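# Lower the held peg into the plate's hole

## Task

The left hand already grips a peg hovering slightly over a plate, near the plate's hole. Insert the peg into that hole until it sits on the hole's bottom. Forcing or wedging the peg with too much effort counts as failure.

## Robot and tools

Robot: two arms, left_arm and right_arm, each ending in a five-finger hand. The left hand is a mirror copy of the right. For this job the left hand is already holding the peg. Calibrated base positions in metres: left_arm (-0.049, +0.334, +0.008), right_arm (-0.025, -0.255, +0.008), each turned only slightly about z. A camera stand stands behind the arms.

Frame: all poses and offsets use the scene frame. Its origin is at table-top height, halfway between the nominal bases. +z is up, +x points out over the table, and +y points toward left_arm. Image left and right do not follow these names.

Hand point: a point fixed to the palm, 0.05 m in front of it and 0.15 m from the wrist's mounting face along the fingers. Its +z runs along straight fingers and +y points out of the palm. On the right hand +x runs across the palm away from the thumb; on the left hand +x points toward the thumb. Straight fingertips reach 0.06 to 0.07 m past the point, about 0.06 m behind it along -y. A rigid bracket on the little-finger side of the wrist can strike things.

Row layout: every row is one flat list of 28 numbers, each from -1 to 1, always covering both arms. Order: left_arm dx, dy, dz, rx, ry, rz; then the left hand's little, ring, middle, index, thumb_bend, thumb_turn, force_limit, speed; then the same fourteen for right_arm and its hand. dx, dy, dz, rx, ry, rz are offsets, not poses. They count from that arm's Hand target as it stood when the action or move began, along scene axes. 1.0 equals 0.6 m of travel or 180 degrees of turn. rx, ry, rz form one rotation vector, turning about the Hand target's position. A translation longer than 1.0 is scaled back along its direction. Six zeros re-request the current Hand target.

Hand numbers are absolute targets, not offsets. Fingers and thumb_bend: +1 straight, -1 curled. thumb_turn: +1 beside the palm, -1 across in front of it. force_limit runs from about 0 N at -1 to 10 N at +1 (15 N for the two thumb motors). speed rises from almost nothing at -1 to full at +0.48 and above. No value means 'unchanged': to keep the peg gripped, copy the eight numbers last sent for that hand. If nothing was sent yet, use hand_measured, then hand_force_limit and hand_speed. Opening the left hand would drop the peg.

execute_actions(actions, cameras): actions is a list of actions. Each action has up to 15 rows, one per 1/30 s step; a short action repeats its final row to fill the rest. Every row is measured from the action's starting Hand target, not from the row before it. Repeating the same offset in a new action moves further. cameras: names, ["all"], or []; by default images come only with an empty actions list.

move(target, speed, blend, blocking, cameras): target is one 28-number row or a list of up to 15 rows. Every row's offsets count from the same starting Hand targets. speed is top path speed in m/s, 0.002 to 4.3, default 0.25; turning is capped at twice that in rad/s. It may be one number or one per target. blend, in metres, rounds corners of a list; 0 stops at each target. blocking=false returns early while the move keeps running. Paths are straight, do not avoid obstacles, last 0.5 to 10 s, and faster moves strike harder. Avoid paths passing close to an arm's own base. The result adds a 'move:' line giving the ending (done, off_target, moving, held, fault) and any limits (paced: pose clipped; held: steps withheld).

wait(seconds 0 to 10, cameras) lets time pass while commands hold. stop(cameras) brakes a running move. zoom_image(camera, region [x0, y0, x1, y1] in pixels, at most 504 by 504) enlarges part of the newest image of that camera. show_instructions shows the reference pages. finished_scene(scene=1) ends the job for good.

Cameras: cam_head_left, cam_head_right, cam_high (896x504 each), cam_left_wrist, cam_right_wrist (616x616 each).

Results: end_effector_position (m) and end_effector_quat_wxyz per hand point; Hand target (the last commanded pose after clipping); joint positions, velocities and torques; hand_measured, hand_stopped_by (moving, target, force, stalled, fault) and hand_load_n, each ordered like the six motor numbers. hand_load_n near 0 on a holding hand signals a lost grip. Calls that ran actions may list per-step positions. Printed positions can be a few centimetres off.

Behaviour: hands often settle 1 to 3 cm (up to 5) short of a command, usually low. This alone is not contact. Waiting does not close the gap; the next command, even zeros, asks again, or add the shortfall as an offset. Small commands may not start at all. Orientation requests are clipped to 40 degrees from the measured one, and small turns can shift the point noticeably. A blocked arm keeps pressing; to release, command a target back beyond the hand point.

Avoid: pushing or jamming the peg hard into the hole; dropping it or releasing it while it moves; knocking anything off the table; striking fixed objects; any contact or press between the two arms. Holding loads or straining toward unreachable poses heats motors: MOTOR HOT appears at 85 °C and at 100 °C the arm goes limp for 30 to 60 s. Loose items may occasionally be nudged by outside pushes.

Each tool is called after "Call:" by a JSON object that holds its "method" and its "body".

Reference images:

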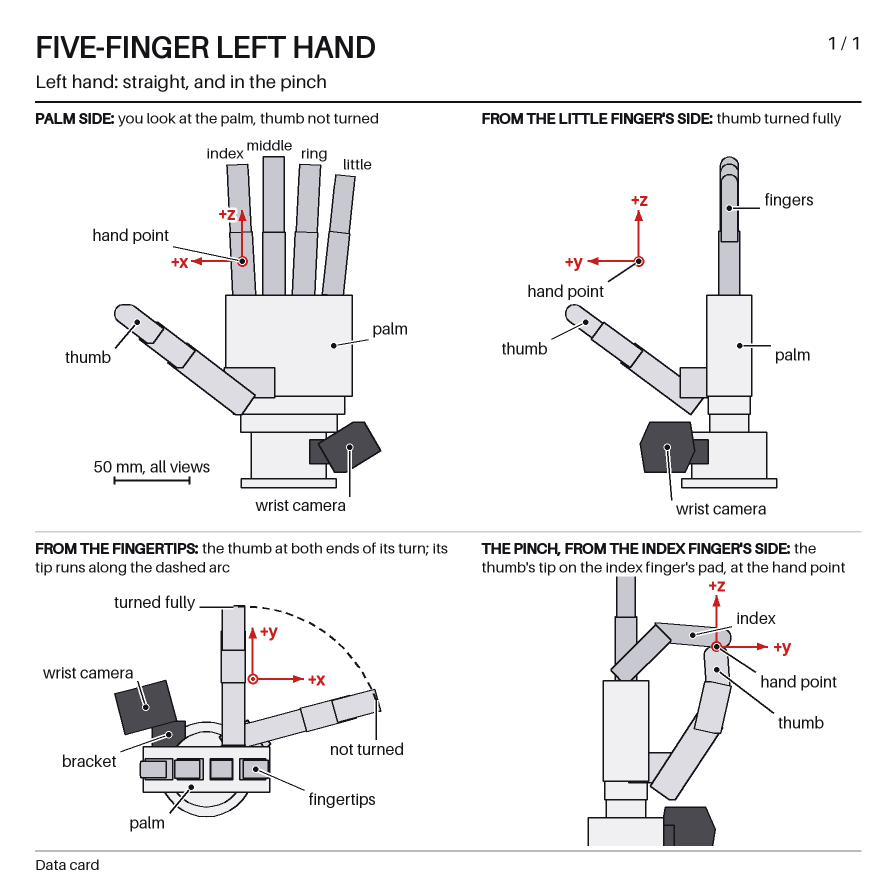

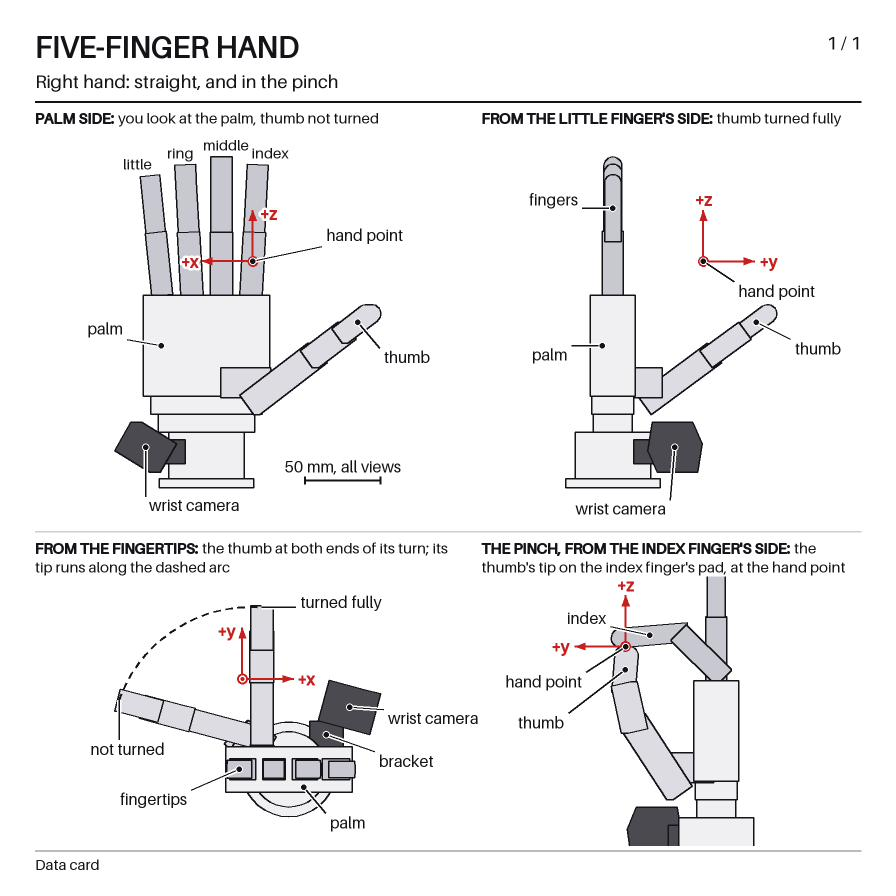

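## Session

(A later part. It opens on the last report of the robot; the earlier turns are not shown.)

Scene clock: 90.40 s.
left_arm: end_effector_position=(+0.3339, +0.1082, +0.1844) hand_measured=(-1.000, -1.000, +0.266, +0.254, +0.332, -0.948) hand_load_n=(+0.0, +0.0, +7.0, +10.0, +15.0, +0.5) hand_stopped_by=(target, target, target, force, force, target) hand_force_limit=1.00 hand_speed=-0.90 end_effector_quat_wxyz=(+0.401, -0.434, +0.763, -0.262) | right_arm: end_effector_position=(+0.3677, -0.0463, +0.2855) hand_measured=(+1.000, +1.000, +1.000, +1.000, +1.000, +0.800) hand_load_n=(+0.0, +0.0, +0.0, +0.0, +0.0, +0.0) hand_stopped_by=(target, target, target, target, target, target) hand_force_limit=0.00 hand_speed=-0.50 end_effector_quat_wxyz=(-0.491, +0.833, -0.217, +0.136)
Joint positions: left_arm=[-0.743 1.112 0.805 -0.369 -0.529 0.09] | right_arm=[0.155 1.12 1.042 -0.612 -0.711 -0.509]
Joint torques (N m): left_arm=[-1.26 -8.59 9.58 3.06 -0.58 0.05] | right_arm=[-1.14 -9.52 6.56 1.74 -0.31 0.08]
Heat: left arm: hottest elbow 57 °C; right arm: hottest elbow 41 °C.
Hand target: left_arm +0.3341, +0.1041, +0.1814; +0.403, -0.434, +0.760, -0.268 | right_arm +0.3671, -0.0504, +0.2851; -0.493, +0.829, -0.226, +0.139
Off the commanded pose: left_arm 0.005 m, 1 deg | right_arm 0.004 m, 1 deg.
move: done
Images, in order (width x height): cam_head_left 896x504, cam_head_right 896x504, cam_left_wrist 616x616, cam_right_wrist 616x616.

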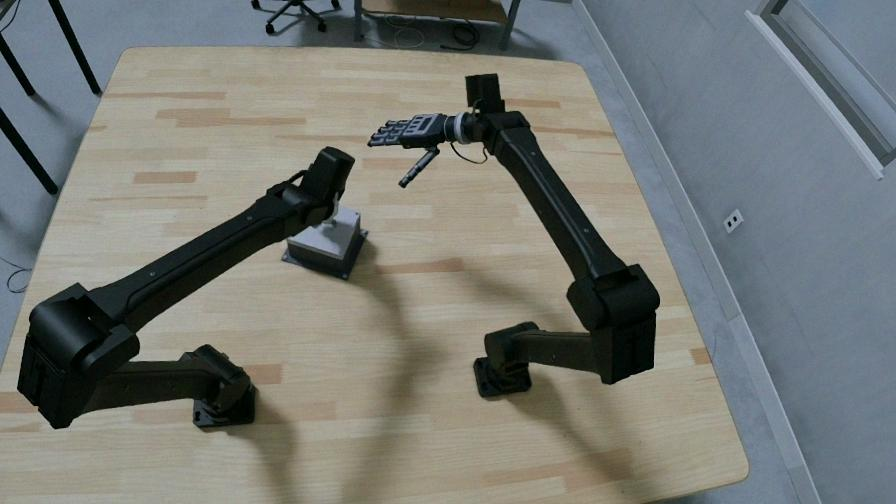

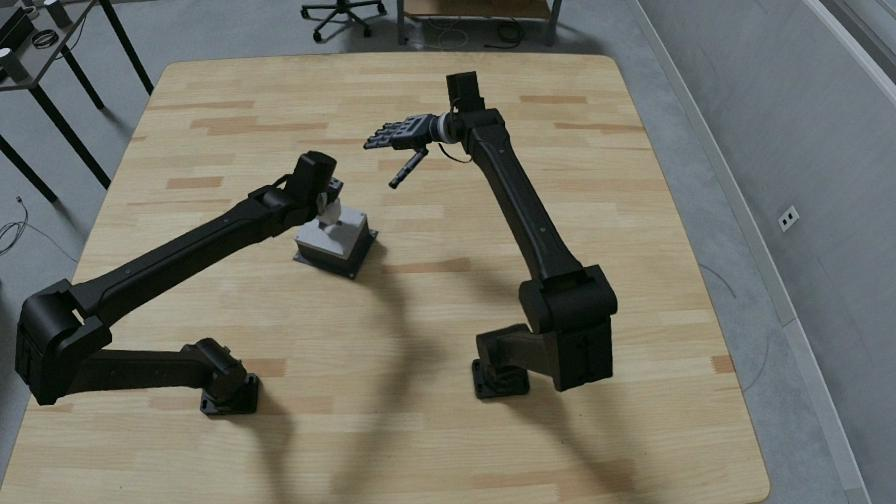

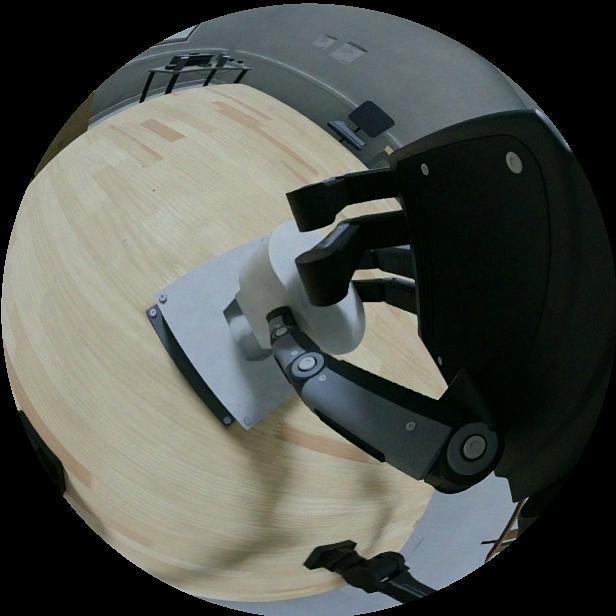

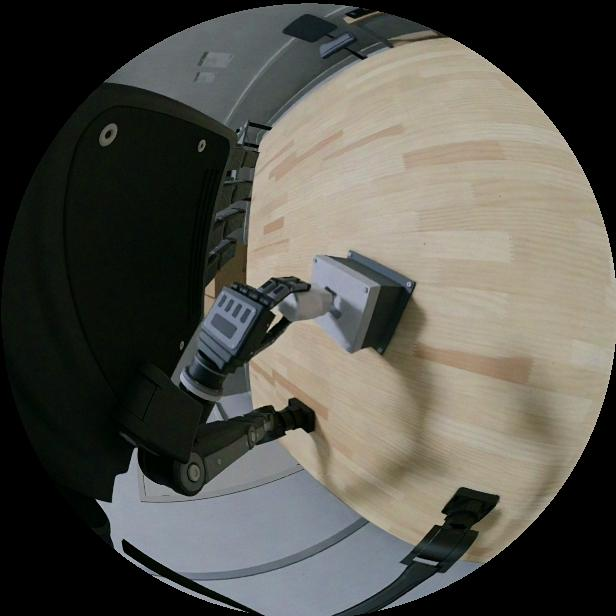

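Call:
{"method": "move", "body": {"target": [-0.02,-0.003,0,0,0,0,-1,-1,0.264,0.254,0.326,-0.948,1.0,-0.9,-0.01,-0.083,-0.233,0.145,-0.0825,0,1,1,1,1,1,0.8,0,-0.5], "speed": 0.12, "cameras": ["cam_right_wrist","cam_left_wrist"]}}

Call:
{"method": "zoom_image", "body": {"camera": "cam_right_wrist", "region": [220, 240, 360, 380]}}

Call:
{"method": "zoom_image", "body": {"camera": "cam_left_wrist", "region": [190, 250, 300, 380]}}

Scene clock: 101.10 s.
left_arm: end_effector_position=(+0.3256, +0.1032, +0.1781) hand_measured=(-1.000, -1.000, +0.266, +0.254, +0.332, -0.948) hand_load_n=(+0.0, +0.0, +6.5, +10.5, +15.0, +0.5) hand_stopped_by=(target, target, target, force, force, target) hand_force_limit=1.00 hand_speed=-0.90 end_effector_quat_wxyz=(+0.401, -0.434, +0.763, -0.261) | right_arm: end_effector_position=(+0.3638, -0.0966, +0.1517) hand_measured=(+1.000, +1.000, +1.000, +1.000, +1.000, +0.800) hand_load_n=(+0.0, +0.0, -0.5, +0.0, +0.0, -0.5) hand_stopped_by=(target, target, target, target, target, target) hand_force_limit=0.00 hand_speed=-0.50 end_effector_quat_wxyz=(+0.691, -0.674, +0.174, -0.196)
Joint positions: left_arm=[-0.77 1.112 0.791 -0.369 -0.55 0.07] | right_arm=[-0.129 1.432 0.43 1.074 -1.119 0.04]
Joint torques (N m): left_arm=[-1.38 -10.52 9.55 2.25 -0.61 0.03] | right_arm=[-1.2 -7.3 3.59 1.72 -0.09 0.09]
Heat: left arm: hottest elbow 58 °C; right arm: hottest elbow 40 °C.
Hand target: left_arm +0.3221, +0.1023, +0.1814; +0.403, -0.434, +0.760, -0.267 | right_arm +0.3610, -0.1002, +0.1452; +0.691, -0.672, +0.187, -0.190
Off the commanded pose: left_arm 0.005 m, 1 deg | right_arm 0.008 m, 2 deg.
move: done
Images, in order (width x height): cam_left_wrist 616x616, cam_right_wrist 616x616.

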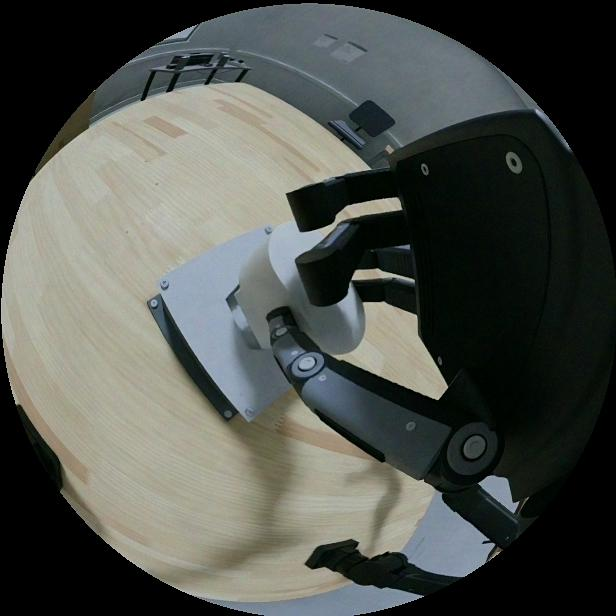

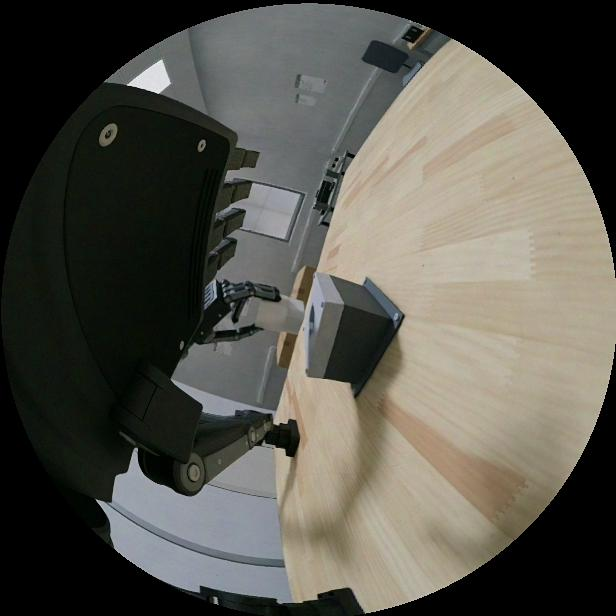

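Scaled by 3.600 from the camera's 616x616 image, which has a finer 880x880 frame.

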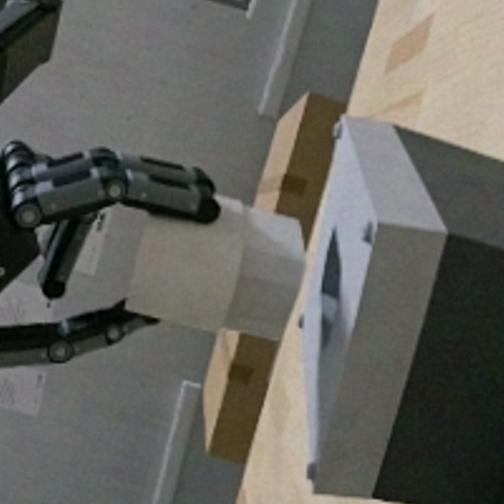

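Scaled by 3.877 from the camera's 616x616 image, which has a finer 880x880 frame.

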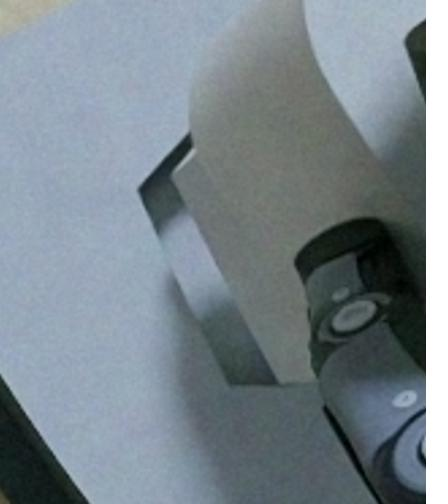

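Call:
{"method": "zoom_image", "body": {"camera": "cam_right_wrist", "region": [250, 280, 320, 350]}}

Call:
{"method": "zoom_image", "body": {"camera": "cam_right_wrist", "region": [300, 260, 410, 400]}}

Scaled by 7.200 from the camera's 616x616 image, which has a finer 880x880 frame.

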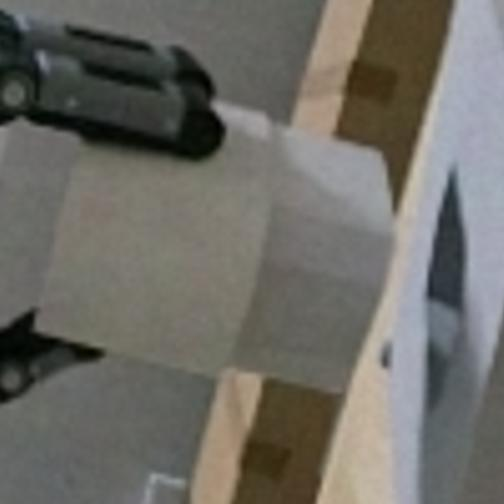

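Scaled by 3.600 from the camera's 616x616 image, which has a finer 880x880 frame.

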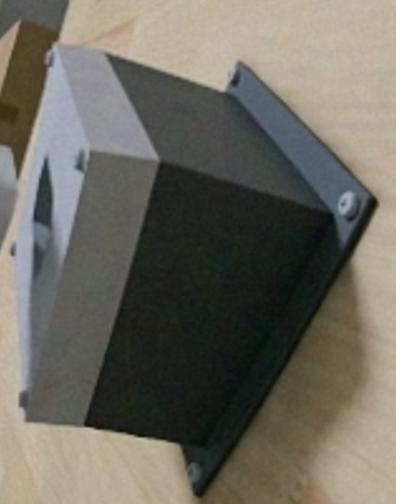

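Call:
{"method": "move", "body": {"target": [0.0,0.0067,0,-0.0056,0.0128,0,-1,-1,0.264,0.254,0.326,-0.948,1.0,-0.9,0.315,0.142,0.066,0,0,0.145,1,1,1,1,1,0.8,0,-0.5], "speed": 0.15, "cameras": ["cam_right_wrist","cam_left_wrist"]}}

Call:
{"method": "zoom_image", "body": {"camera": "cam_right_wrist", "region": [240, 300, 360, 420]}}

Call:
{"method": "zoom_image", "body": {"camera": "cam_left_wrist", "region": [190, 250, 300, 380]}}

Scene clock: 111.37 s.
left_arm: end_effector_position=(+0.3195, +0.1047, +0.1711) hand_measured=(-1.000, -1.000, +0.266, +0.254, +0.332, -0.948) hand_load_n=(+0.0, +0.0, +7.0, +10.5, +15.0, +0.5) hand_stopped_by=(target, target, target, force, force, target) hand_force_limit=1.00 hand_speed=-0.90 end_effector_quat_wxyz=(+0.381, -0.437, +0.773, -0.256) | right_arm: end_effector_position=(+0.5379, -0.0214, +0.1781) hand_measured=(+1.000, +1.000, +1.000, +1.000, +1.000, +0.800) hand_load_n=(+0.0, +0.0, +0.0, +0.0, +0.0, +0.0) hand_stopped_by=(target, target, target, target, target, target) hand_force_limit=0.00 hand_speed=-0.50 end_effector_quat_wxyz=(+0.714, -0.698, +0.037, -0.031)
Joint positions: left_arm=[-0.759 1.111 0.791 -0.404 -0.511 0.055] | right_arm=[0.013 1.914 1.206 0.842 -1.409 0.143]
Joint torques (N m): left_arm=[-0.15 -10.64 10.88 1.95 -0.26 0.02] | right_arm=[0.56 -16.03 9.09 0.9 -0.04 0.09]
Heat: left arm: hottest elbow 57 °C; right arm: hottest elbow 40 °C.
Hand target: left_arm +0.3221, +0.1064, +0.1814; +0.384, -0.443, +0.766, -0.265 | right_arm +0.5500, -0.0150, +0.1850; +0.716, -0.697, +0.030, -0.029
Off the commanded pose: left_arm 0.011 m, 2 deg | right_arm 0.015 m, 1 deg.
move: off_target (left_arm, right_arm)
Images, in order (width x height): cam_left_wrist 616x616, cam_right_wrist 616x616.

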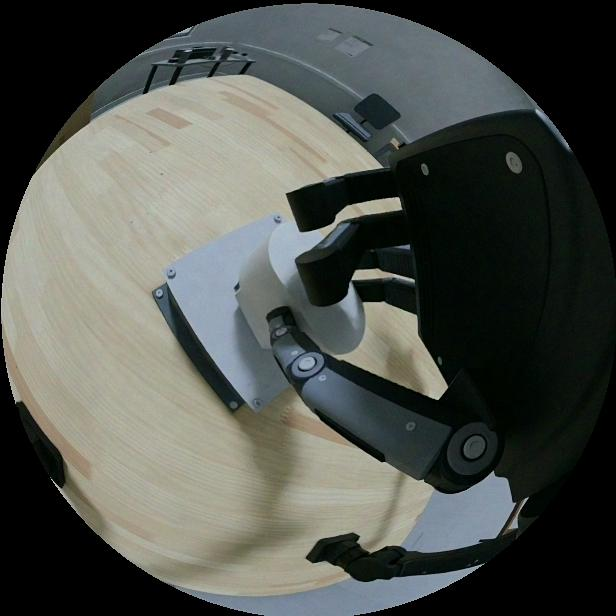

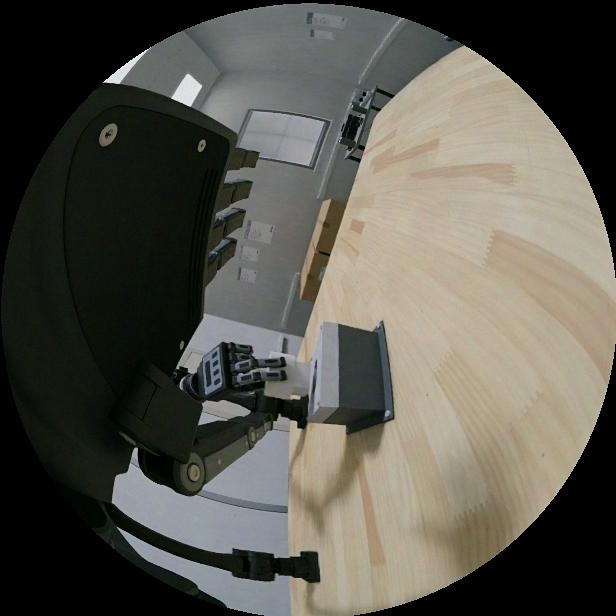

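Scaled by 4.200 from the camera's 616x616 image, which has a finer 880x880 frame.

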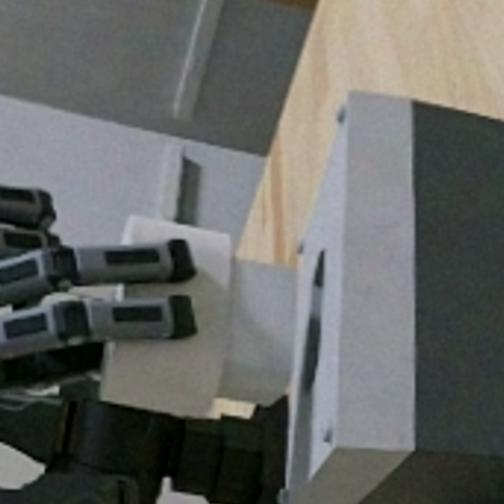

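Scaled by 3.877 from the camera's 616x616 image, which has a finer 880x880 frame.

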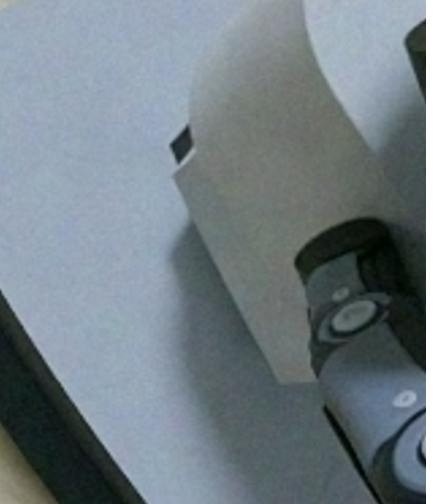

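Call:
{"method": "zoom_image", "body": {"camera": "cam_right_wrist", "region": [260, 340, 330, 410]}}

Call:
{"method": "zoom_image", "body": {"camera": "cam_right_wrist", "region": [300, 310, 400, 440]}}

Scaled by 7.200 from the camera's 616x616 image, which has a finer 880x880 frame.

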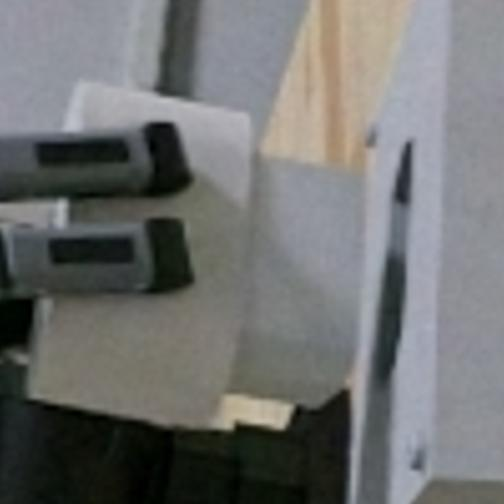

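Scaled by 3.877 from the camera's 616x616 image, which has a finer 880x880 frame.

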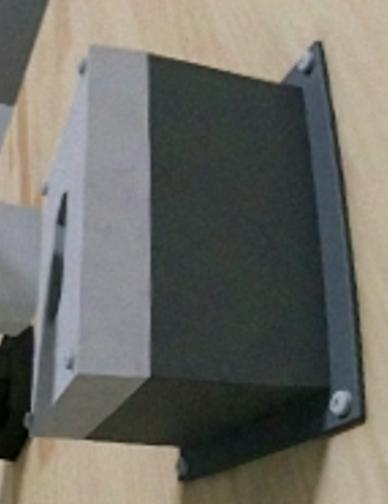

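Call:
{"method": "move", "body": {"target": [0.0133,0.0067,0,0,0,-0.005,-1,-1,0.264,0.254,0.326,-0.948,1.0,-0.9,0,0,0,0,0,0,1,1,1,1,1,0.8,0,-0.5], "speed": 0.05, "cameras": ["cam_right_wrist","cam_left_wrist"]}}

Call:
{"method": "zoom_image", "body": {"camera": "cam_right_wrist", "region": [260, 340, 330, 410]}}

Call:
{"method": "zoom_image", "body": {"camera": "cam_left_wrist", "region": [190, 250, 300, 380]}}

Scene clock: 121.30 s.
left_arm: end_effector_position=(+0.3236, +0.1108, +0.1696) hand_measured=(-1.000, -1.000, +0.266, +0.254, +0.332, -0.948) hand_load_n=(+0.0, +0.0, +6.5, +10.5, +15.0, +0.5) hand_stopped_by=(target, target, target, force, force, target) hand_force_limit=1.00 hand_speed=-0.90 end_effector_quat_wxyz=(+0.374, -0.438, +0.776, -0.256) | right_arm: end_effector_position=(+0.5376, -0.0214, +0.1776) hand_measured=(+1.000, +1.000, +1.000, +1.000, +1.000, +0.800) hand_load_n=(+0.0, +0.0, +0.0, +0.0, +0.0, +0.0) hand_stopped_by=(target, target, target, target, target, target) hand_force_limit=0.00 hand_speed=-0.50 end_effector_quat_wxyz=(+0.714, -0.698, +0.039, -0.028)
Joint positions: left_arm=[-0.729 1.111 0.791 -0.404 -0.477 0.071] | right_arm=[0.013 1.915 1.206 0.842 -1.41 0.147]
Joint torques (N m): left_arm=[-0.03 -10.05 11.06 2.69 -0.25 0.16] | right_arm=[0.56 -16.09 9.1 1.07 -0.04 0.09]
Heat: left arm: hottest elbow 56 °C; right arm: hottest elbow 40 °C.
Hand target: left_arm +0.3300, +0.1103, +0.1814; +0.381, -0.437, +0.769, -0.268 | right_arm +0.5500, -0.0150, +0.1849; +0.716, -0.697, +0.030, -0.029
Off the commanded pose: left_arm 0.013 m, 2 deg | right_arm 0.016 m, 1 deg.
move: off_target (left_arm, right_arm)
Images, in order (width x height): cam_left_wrist 616x616, cam_right_wrist 616x616.

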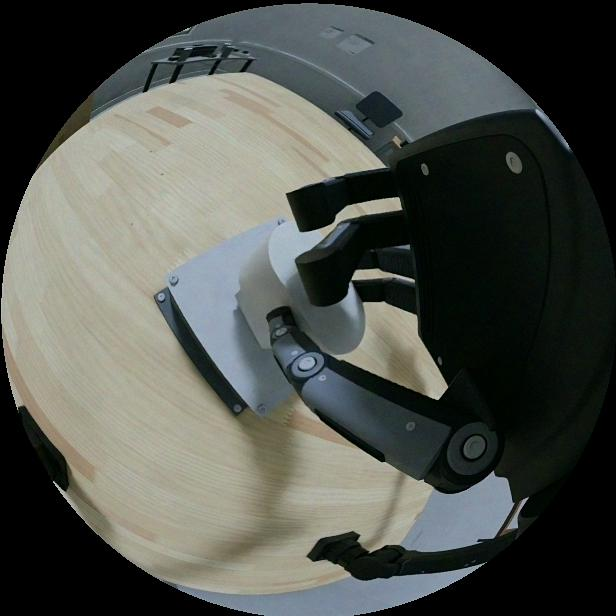

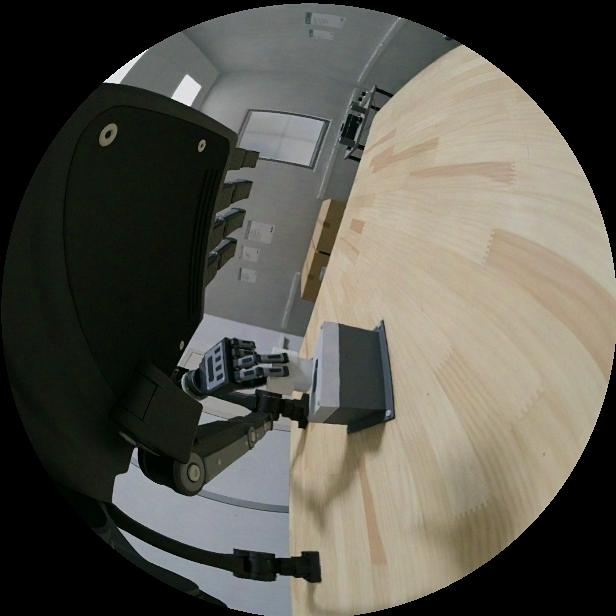

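Scaled by 7.200 from the camera's 616x616 image, which has a finer 880x880 frame.

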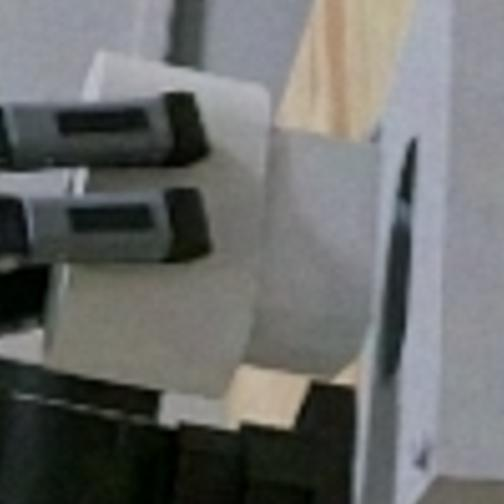

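Scaled by 3.877 from the camera's 616x616 image, which has a finer 880x880 frame.

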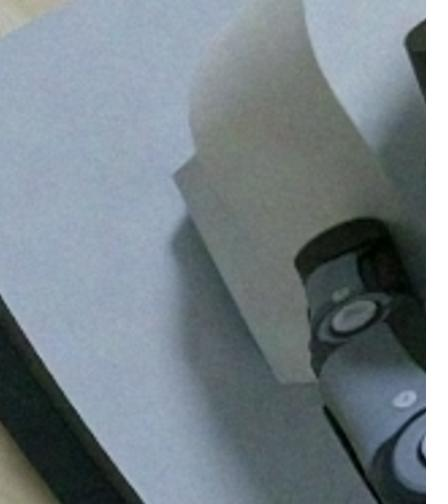

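Call:
{"method": "move", "body": {"target": [0.0083,-0.0033,0,0,0,0,-1,-1,0.264,0.254,0.326,-0.948,1.0,-0.9,-0.315,-0.13,-0.066,0,0,-0.145,1,1,1,1,1,0.8,0,-0.5], "speed": 0.15, "cameras": ["cam_right_wrist","cam_left_wrist"]}}

Call:
{"method": "zoom_image", "body": {"camera": "cam_right_wrist", "region": [250, 275, 350, 375]}}

Call:
{"method": "zoom_image", "body": {"camera": "cam_left_wrist", "region": [190, 250, 300, 380]}}

Scene clock: 130.17 s.
left_arm: end_effector_position=(+0.3243, +0.1120, +0.1695) hand_measured=(-1.000, -1.000, +0.266, +0.254, +0.332, -0.948) hand_load_n=(+0.0, +0.0, +6.5, +10.0, +15.0, +0.5) hand_stopped_by=(target, target, target, force, force, target) hand_force_limit=1.00 hand_speed=-0.90 end_effector_quat_wxyz=(+0.374, -0.437, +0.777, -0.256) | right_arm: end_effector_position=(+0.3616, -0.0881, +0.1435) hand_measured=(+1.000, +1.000, +1.000, +1.000, +1.000, +0.800) hand_load_n=(+0.5, +0.0, +0.0, +0.0, +0.0, -0.5) hand_stopped_by=(target, target, target, target, target, target) hand_force_limit=0.00 hand_speed=-0.50 end_effector_quat_wxyz=(+0.693, -0.673, +0.192, -0.175)
Joint positions: left_arm=[-0.725 1.111 0.791 -0.403 -0.473 0.075] | right_arm=[-0.106 1.457 0.429 1.074 -1.1 0.07]
Joint torques (N m): left_arm=[-0.09 -8.76 11.93 3 -0.24 0.17] | right_arm=[-1.26 -9.82 3.55 1.81 0.03 -0.19]
Heat: left arm: hottest elbow 56 °C; right arm: hottest elbow 40 °C.
Hand target: left_arm +0.3351, +0.1084, +0.1814; +0.382, -0.437, +0.769, -0.268 | right_arm +0.3609, -0.0929, +0.1453; +0.691, -0.672, +0.186, -0.190
Off the commanded pose: left_arm 0.016 m, 2 deg | right_arm 0.005 m, 2 deg.
move: off_target (left_arm)
Images, in order (width x height): cam_left_wrist 616x616, cam_right_wrist 616x616.

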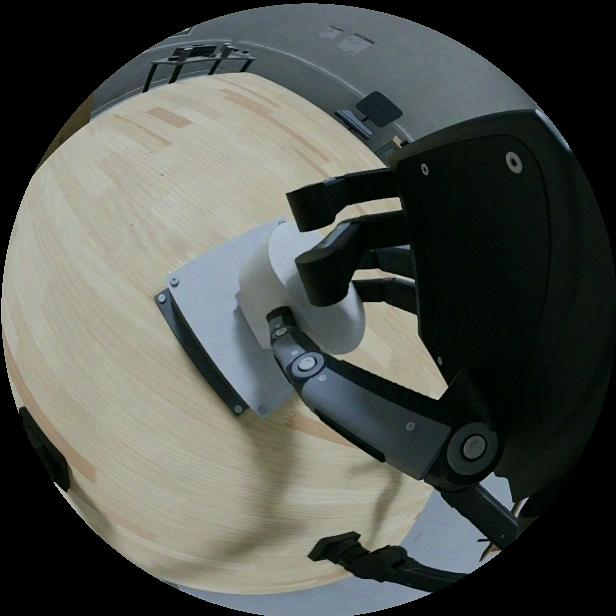

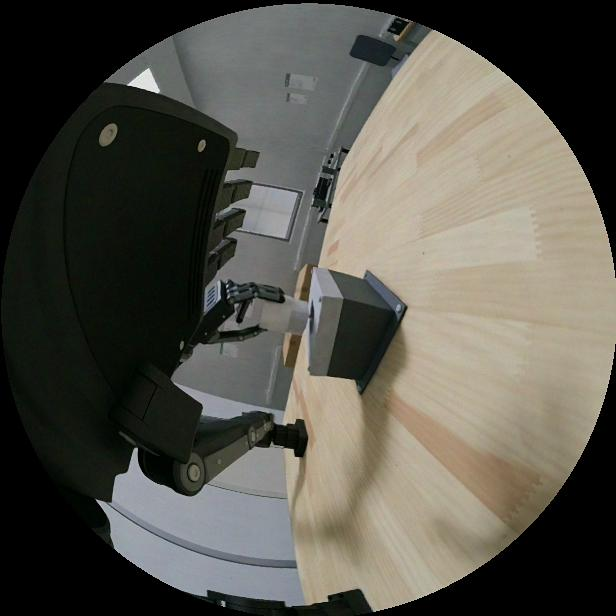

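Scaled by 5.040 from the camera's 616x616 image, which has a finer 880x880 frame.

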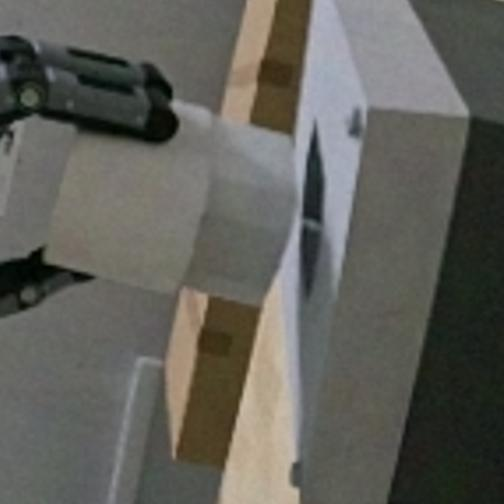

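Scaled by 3.877 from the camera's 616x616 image, which has a finer 880x880 frame.

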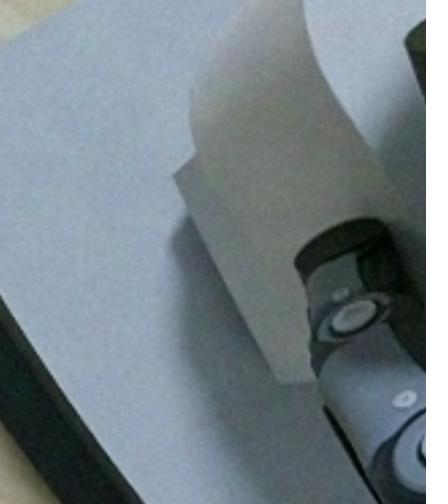

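Call:
{"method": "move", "body": {"target": [0.015,-0.0067,0,0,0,0,-1,-1,0.264,0.254,0.326,-0.948,1.0,-0.9,0,0,0,0,0,0,1,1,1,1,1,0.8,0,-0.5], "speed": 0.05, "cameras": ["cam_right_wrist","cam_left_wrist"]}}

Call:
{"method": "zoom_image", "body": {"camera": "cam_right_wrist", "region": [250, 275, 350, 375]}}

Call:
{"method": "zoom_image", "body": {"camera": "cam_left_wrist", "region": [190, 250, 300, 380]}}

Scene clock: 133.70 s.
left_arm: end_effector_position=(+0.3270, +0.1121, +0.1612) hand_measured=(-1.000, -1.000, +0.266, +0.254, +0.332, -0.948) hand_load_n=(+0.0, +0.0, +7.0, +10.5, +15.0, +0.5) hand_stopped_by=(target, target, target, force, force, target) hand_force_limit=1.00 hand_speed=-0.90 end_effector_quat_wxyz=(+0.371, -0.437, +0.781, -0.249) | right_arm: end_effector_position=(+0.3616, -0.0881, +0.1436) hand_measured=(+1.000, +1.000, +1.000, +1.000, +1.000, +0.800) hand_load_n=(+0.5, +0.5, +0.0, +0.0, -0.5, +0.0) hand_stopped_by=(target, target, target, target, target, target) hand_force_limit=0.00 hand_speed=-0.50 end_effector_quat_wxyz=(+0.693, -0.673, +0.192, -0.176)
Joint positions: left_arm=[-0.719 1.134 0.791 -0.396 -0.467 0.079] | right_arm=[-0.106 1.457 0.429 1.075 -1.1 0.07]
Joint torques (N m): left_arm=[0.03 -8.76 13.42 3.12 -0.28 0.19] | right_arm=[-1.26 -9.76 3.47 1.76 0.04 -0.19]
Heat: left arm: hottest elbow 56 °C; right arm: hottest elbow 40 °C.
Hand target: left_arm +0.3440, +0.1043, +0.1814; +0.382, -0.437, +0.769, -0.268 | right_arm +0.3610, -0.0929, +0.1453; +0.691, -0.672, +0.186, -0.190
Off the commanded pose: left_arm 0.028 m, 3 deg | right_arm 0.005 m, 2 deg.
move: off_target (left_arm)
Images, in order (width x height): cam_left_wrist 616x616, cam_right_wrist 616x616.

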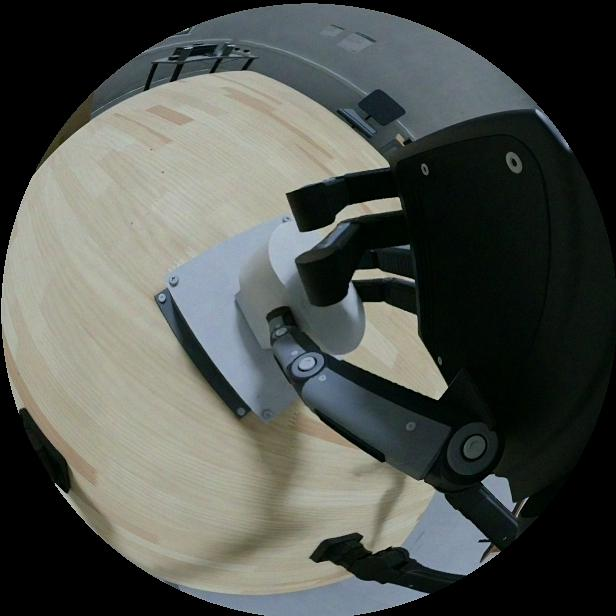

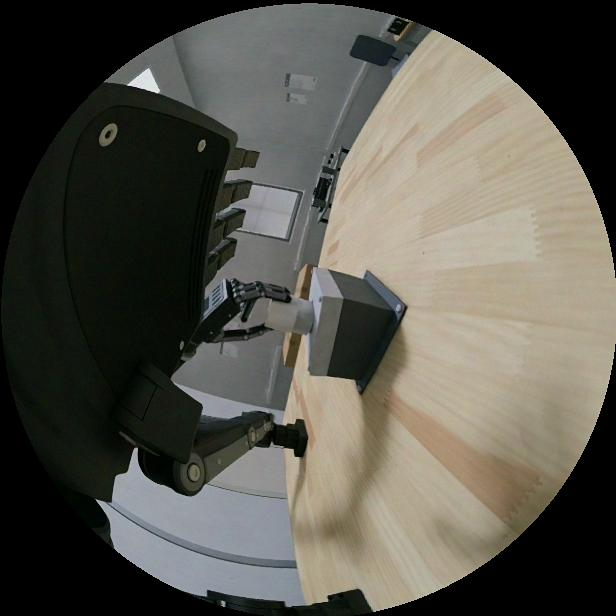

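Scaled by 5.040 from the camera's 616x616 image, which has a finer 880x880 frame.

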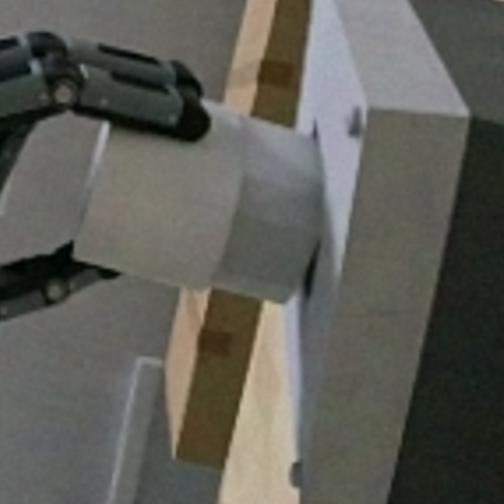

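Scaled by 3.877 from the camera's 616x616 image, which has a finer 880x880 frame.

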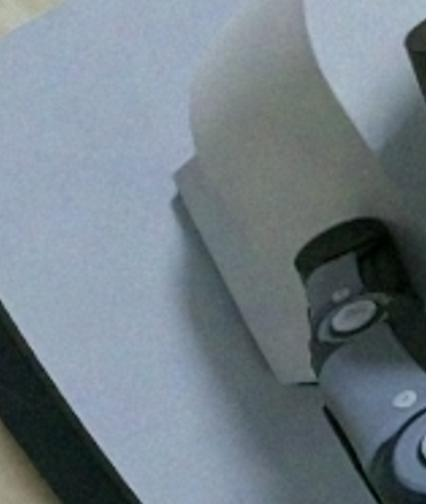

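Call:
{"method": "zoom_image", "body": {"camera": "cam_left_wrist", "region": [225, 285, 285, 355]}}

Call:
{"method": "zoom_image", "body": {"camera": "cam_right_wrist", "region": [290, 290, 330, 345]}}

Scaled by 7.200 from the camera's 616x616 image, which has a finer 880x880 frame.

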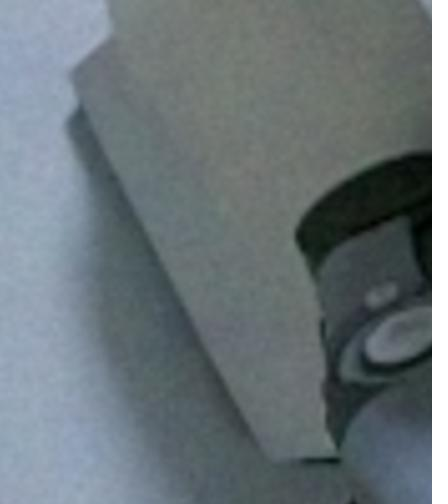

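Scaled by 9.164 from the camera's 616x616 image, which has a finer 880x880 frame.

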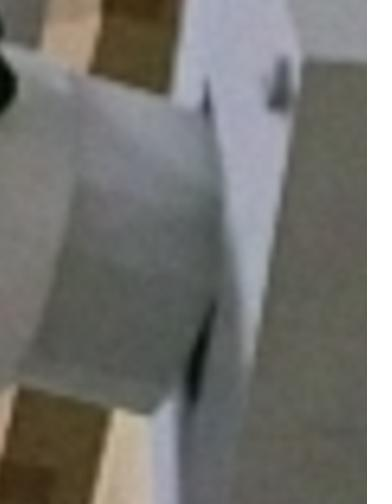

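Call:
{"method": "move", "body": {"target": [0.0,-0.01,0.013,0,0,0,-1,-1,0.264,0.254,0.326,-0.948,1.0,-0.9,0,0,0,0,0,0,1,1,1,1,1,0.8,0,-0.5], "speed": 0.05, "cameras": ["cam_right_wrist","cam_left_wrist"]}}

Call:
{"method": "zoom_image", "body": {"camera": "cam_left_wrist", "region": [225, 285, 285, 355]}}

Call:
{"method": "zoom_image", "body": {"camera": "cam_right_wrist", "region": [290, 290, 330, 345]}}

Scene clock: 137.47 s.
left_arm: end_effector_position=(+0.3270, +0.1121, +0.1610) hand_measured=(-1.000, -1.000, +0.266, +0.254, +0.332, -0.948) hand_load_n=(+0.0, +0.0, +6.5, +10.0, +15.0, +0.5) hand_stopped_by=(target, target, target, force, force, target) hand_force_limit=1.00 hand_speed=-0.90 end_effector_quat_wxyz=(+0.371, -0.437, +0.781, -0.249) | right_arm: end_effector_position=(+0.3616, -0.0881, +0.1436) hand_measured=(+1.000, +1.000, +1.000, +1.000, +1.000, +0.800) hand_load_n=(+0.0, +0.0, +0.0, +0.0, +0.0, +0.0) hand_stopped_by=(target, target, target, target, target, target) hand_force_limit=0.00 hand_speed=-0.50 end_effector_quat_wxyz=(+0.693, -0.673, +0.192, -0.176)
Joint positions: left_arm=[-0.719 1.134 0.791 -0.396 -0.468 0.079] | right_arm=[-0.106 1.457 0.429 1.075 -1.1 0.07]
Joint torques (N m): left_arm=[-0.85 -8.94 15.46 1.99 -0.67 0.09] | right_arm=[-1.2 -9.76 3.45 1.76 0.03 -0.19]
Heat: left arm: hottest elbow 56 °C; right arm: hottest elbow 40 °C.
Hand target: left_arm +0.3440, +0.0983, +0.1893; +0.382, -0.437, +0.769, -0.268 | right_arm +0.3610, -0.0929, +0.1453; +0.691, -0.672, +0.186, -0.190
Off the commanded pose: left_arm 0.036 m, 3 deg | right_arm 0.005 m, 2 deg.
move: off_target (left_arm)
Images, in order (width x height): cam_left_wrist 616x616, cam_right_wrist 616x616.

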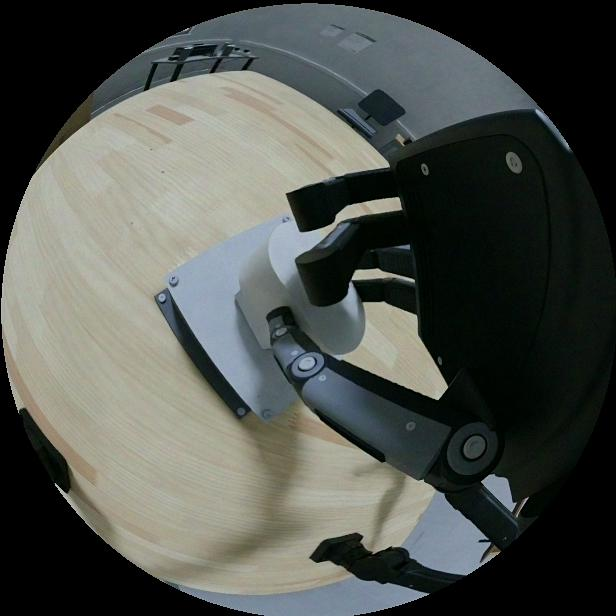

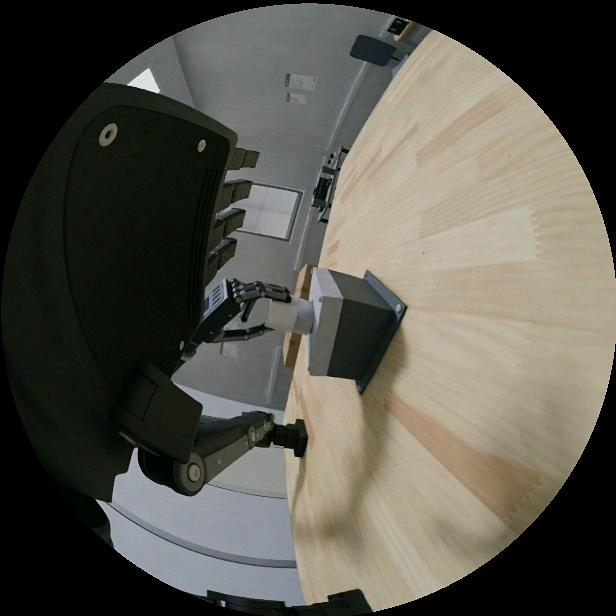

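Scaled by 7.200 from the camera's 616x616 image, which has a finer 880x880 frame.

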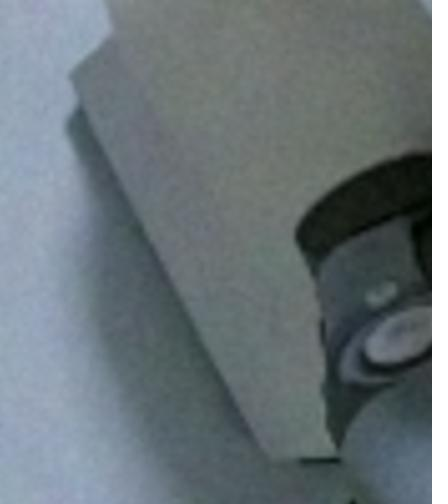

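Scaled by 9.164 from the camera's 616x616 image, which has a finer 880x880 frame.

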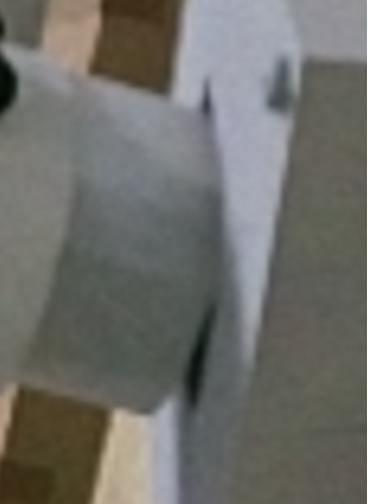

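Call:
{"method": "move", "body": {"target": [0.0,-0.0117,0.0,0,0,0,-1,-1,0.264,0.254,0.326,-0.948,1.0,-0.9,0,0,0,0,0,0,1,1,1,1,1,0.8,0,-0.5], "speed": 0.05, "cameras": ["cam_right_wrist","cam_left_wrist"]}}

Call:
{"method": "zoom_image", "body": {"camera": "cam_left_wrist", "region": [225, 285, 285, 355]}}

Call:
{"method": "zoom_image", "body": {"camera": "cam_right_wrist", "region": [290, 290, 330, 345]}}

Scene clock: 139.97 s.
left_arm: end_effector_position=(+0.3265, +0.1090, +0.1596) hand_measured=(-1.000, -1.000, +0.266, +0.254, +0.332, -0.948) hand_load_n=(+0.0, +0.0, +6.5, +10.0, +15.0, +0.0) hand_stopped_by=(target, target, target, force, force, target) hand_force_limit=1.00 hand_speed=-0.90 end_effector_quat_wxyz=(+0.373, -0.435, +0.782, -0.246) | right_arm: end_effector_position=(+0.3616, -0.0881, +0.1436) hand_measured=(+1.000, +1.000, +1.000, +1.000, +1.000, +0.800) hand_load_n=(+0.0, +0.0, +0.0, +0.0, +0.0, +0.0) hand_stopped_by=(target, target, target, target, target, target) hand_force_limit=0.00 hand_speed=-0.50 end_effector_quat_wxyz=(+0.693, -0.673, +0.192, -0.176)
Joint positions: left_arm=[-0.731 1.143 0.794 -0.396 -0.482 0.077] | right_arm=[-0.106 1.457 0.429 1.075 -1.1 0.07]
Joint torques (N m): left_arm=[-1.2 -8.47 16.01 1.85 -0.55 0.04] | right_arm=[-1.2 -9.76 3.47 1.76 0.03 -0.19]
Heat: left arm: hottest elbow 57 °C; right arm: hottest elbow 39 °C.
Hand target: left_arm +0.3441, +0.0913, +0.1893; +0.382, -0.437, +0.769, -0.268 | right_arm +0.3610, -0.0929, +0.1453; +0.691, -0.672, +0.186, -0.190
Off the commanded pose: left_arm 0.039 m, 3 deg | right_arm 0.005 m, 2 deg.
move: off_target (left_arm)
Images, in order (width x height): cam_left_wrist 616x616, cam_right_wrist 616x616.

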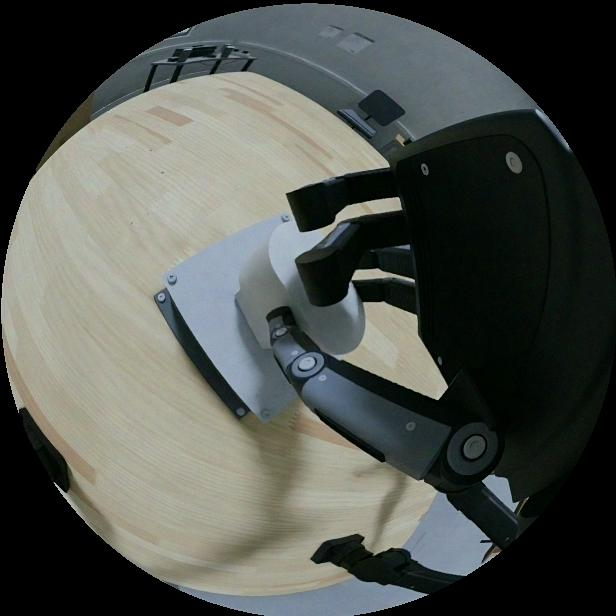

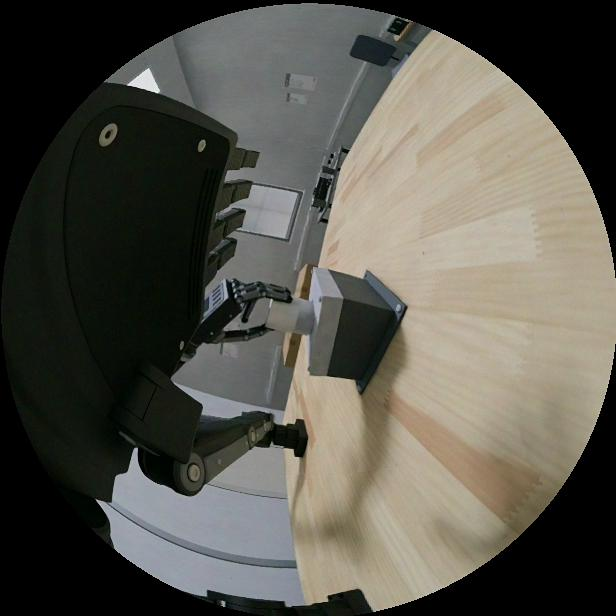

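Scaled by 7.200 from the camera's 616x616 image, which has a finer 880x880 frame.

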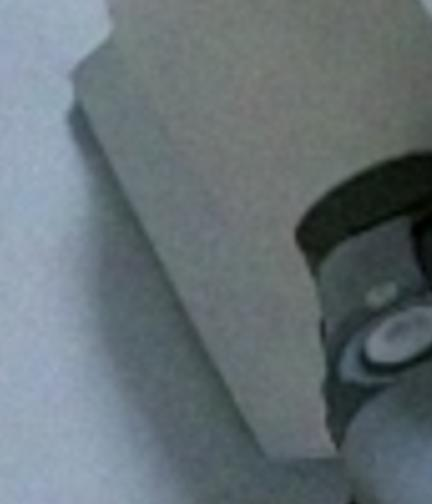

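Scaled by 9.164 from the camera's 616x616 image, which has a finer 880x880 frame.

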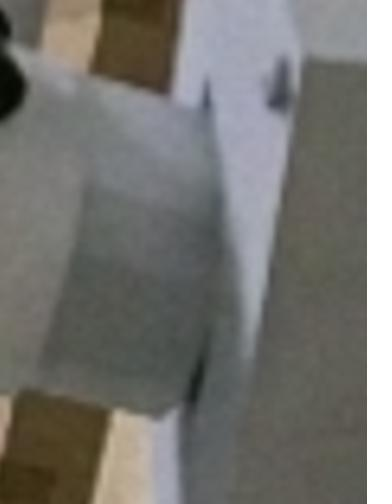

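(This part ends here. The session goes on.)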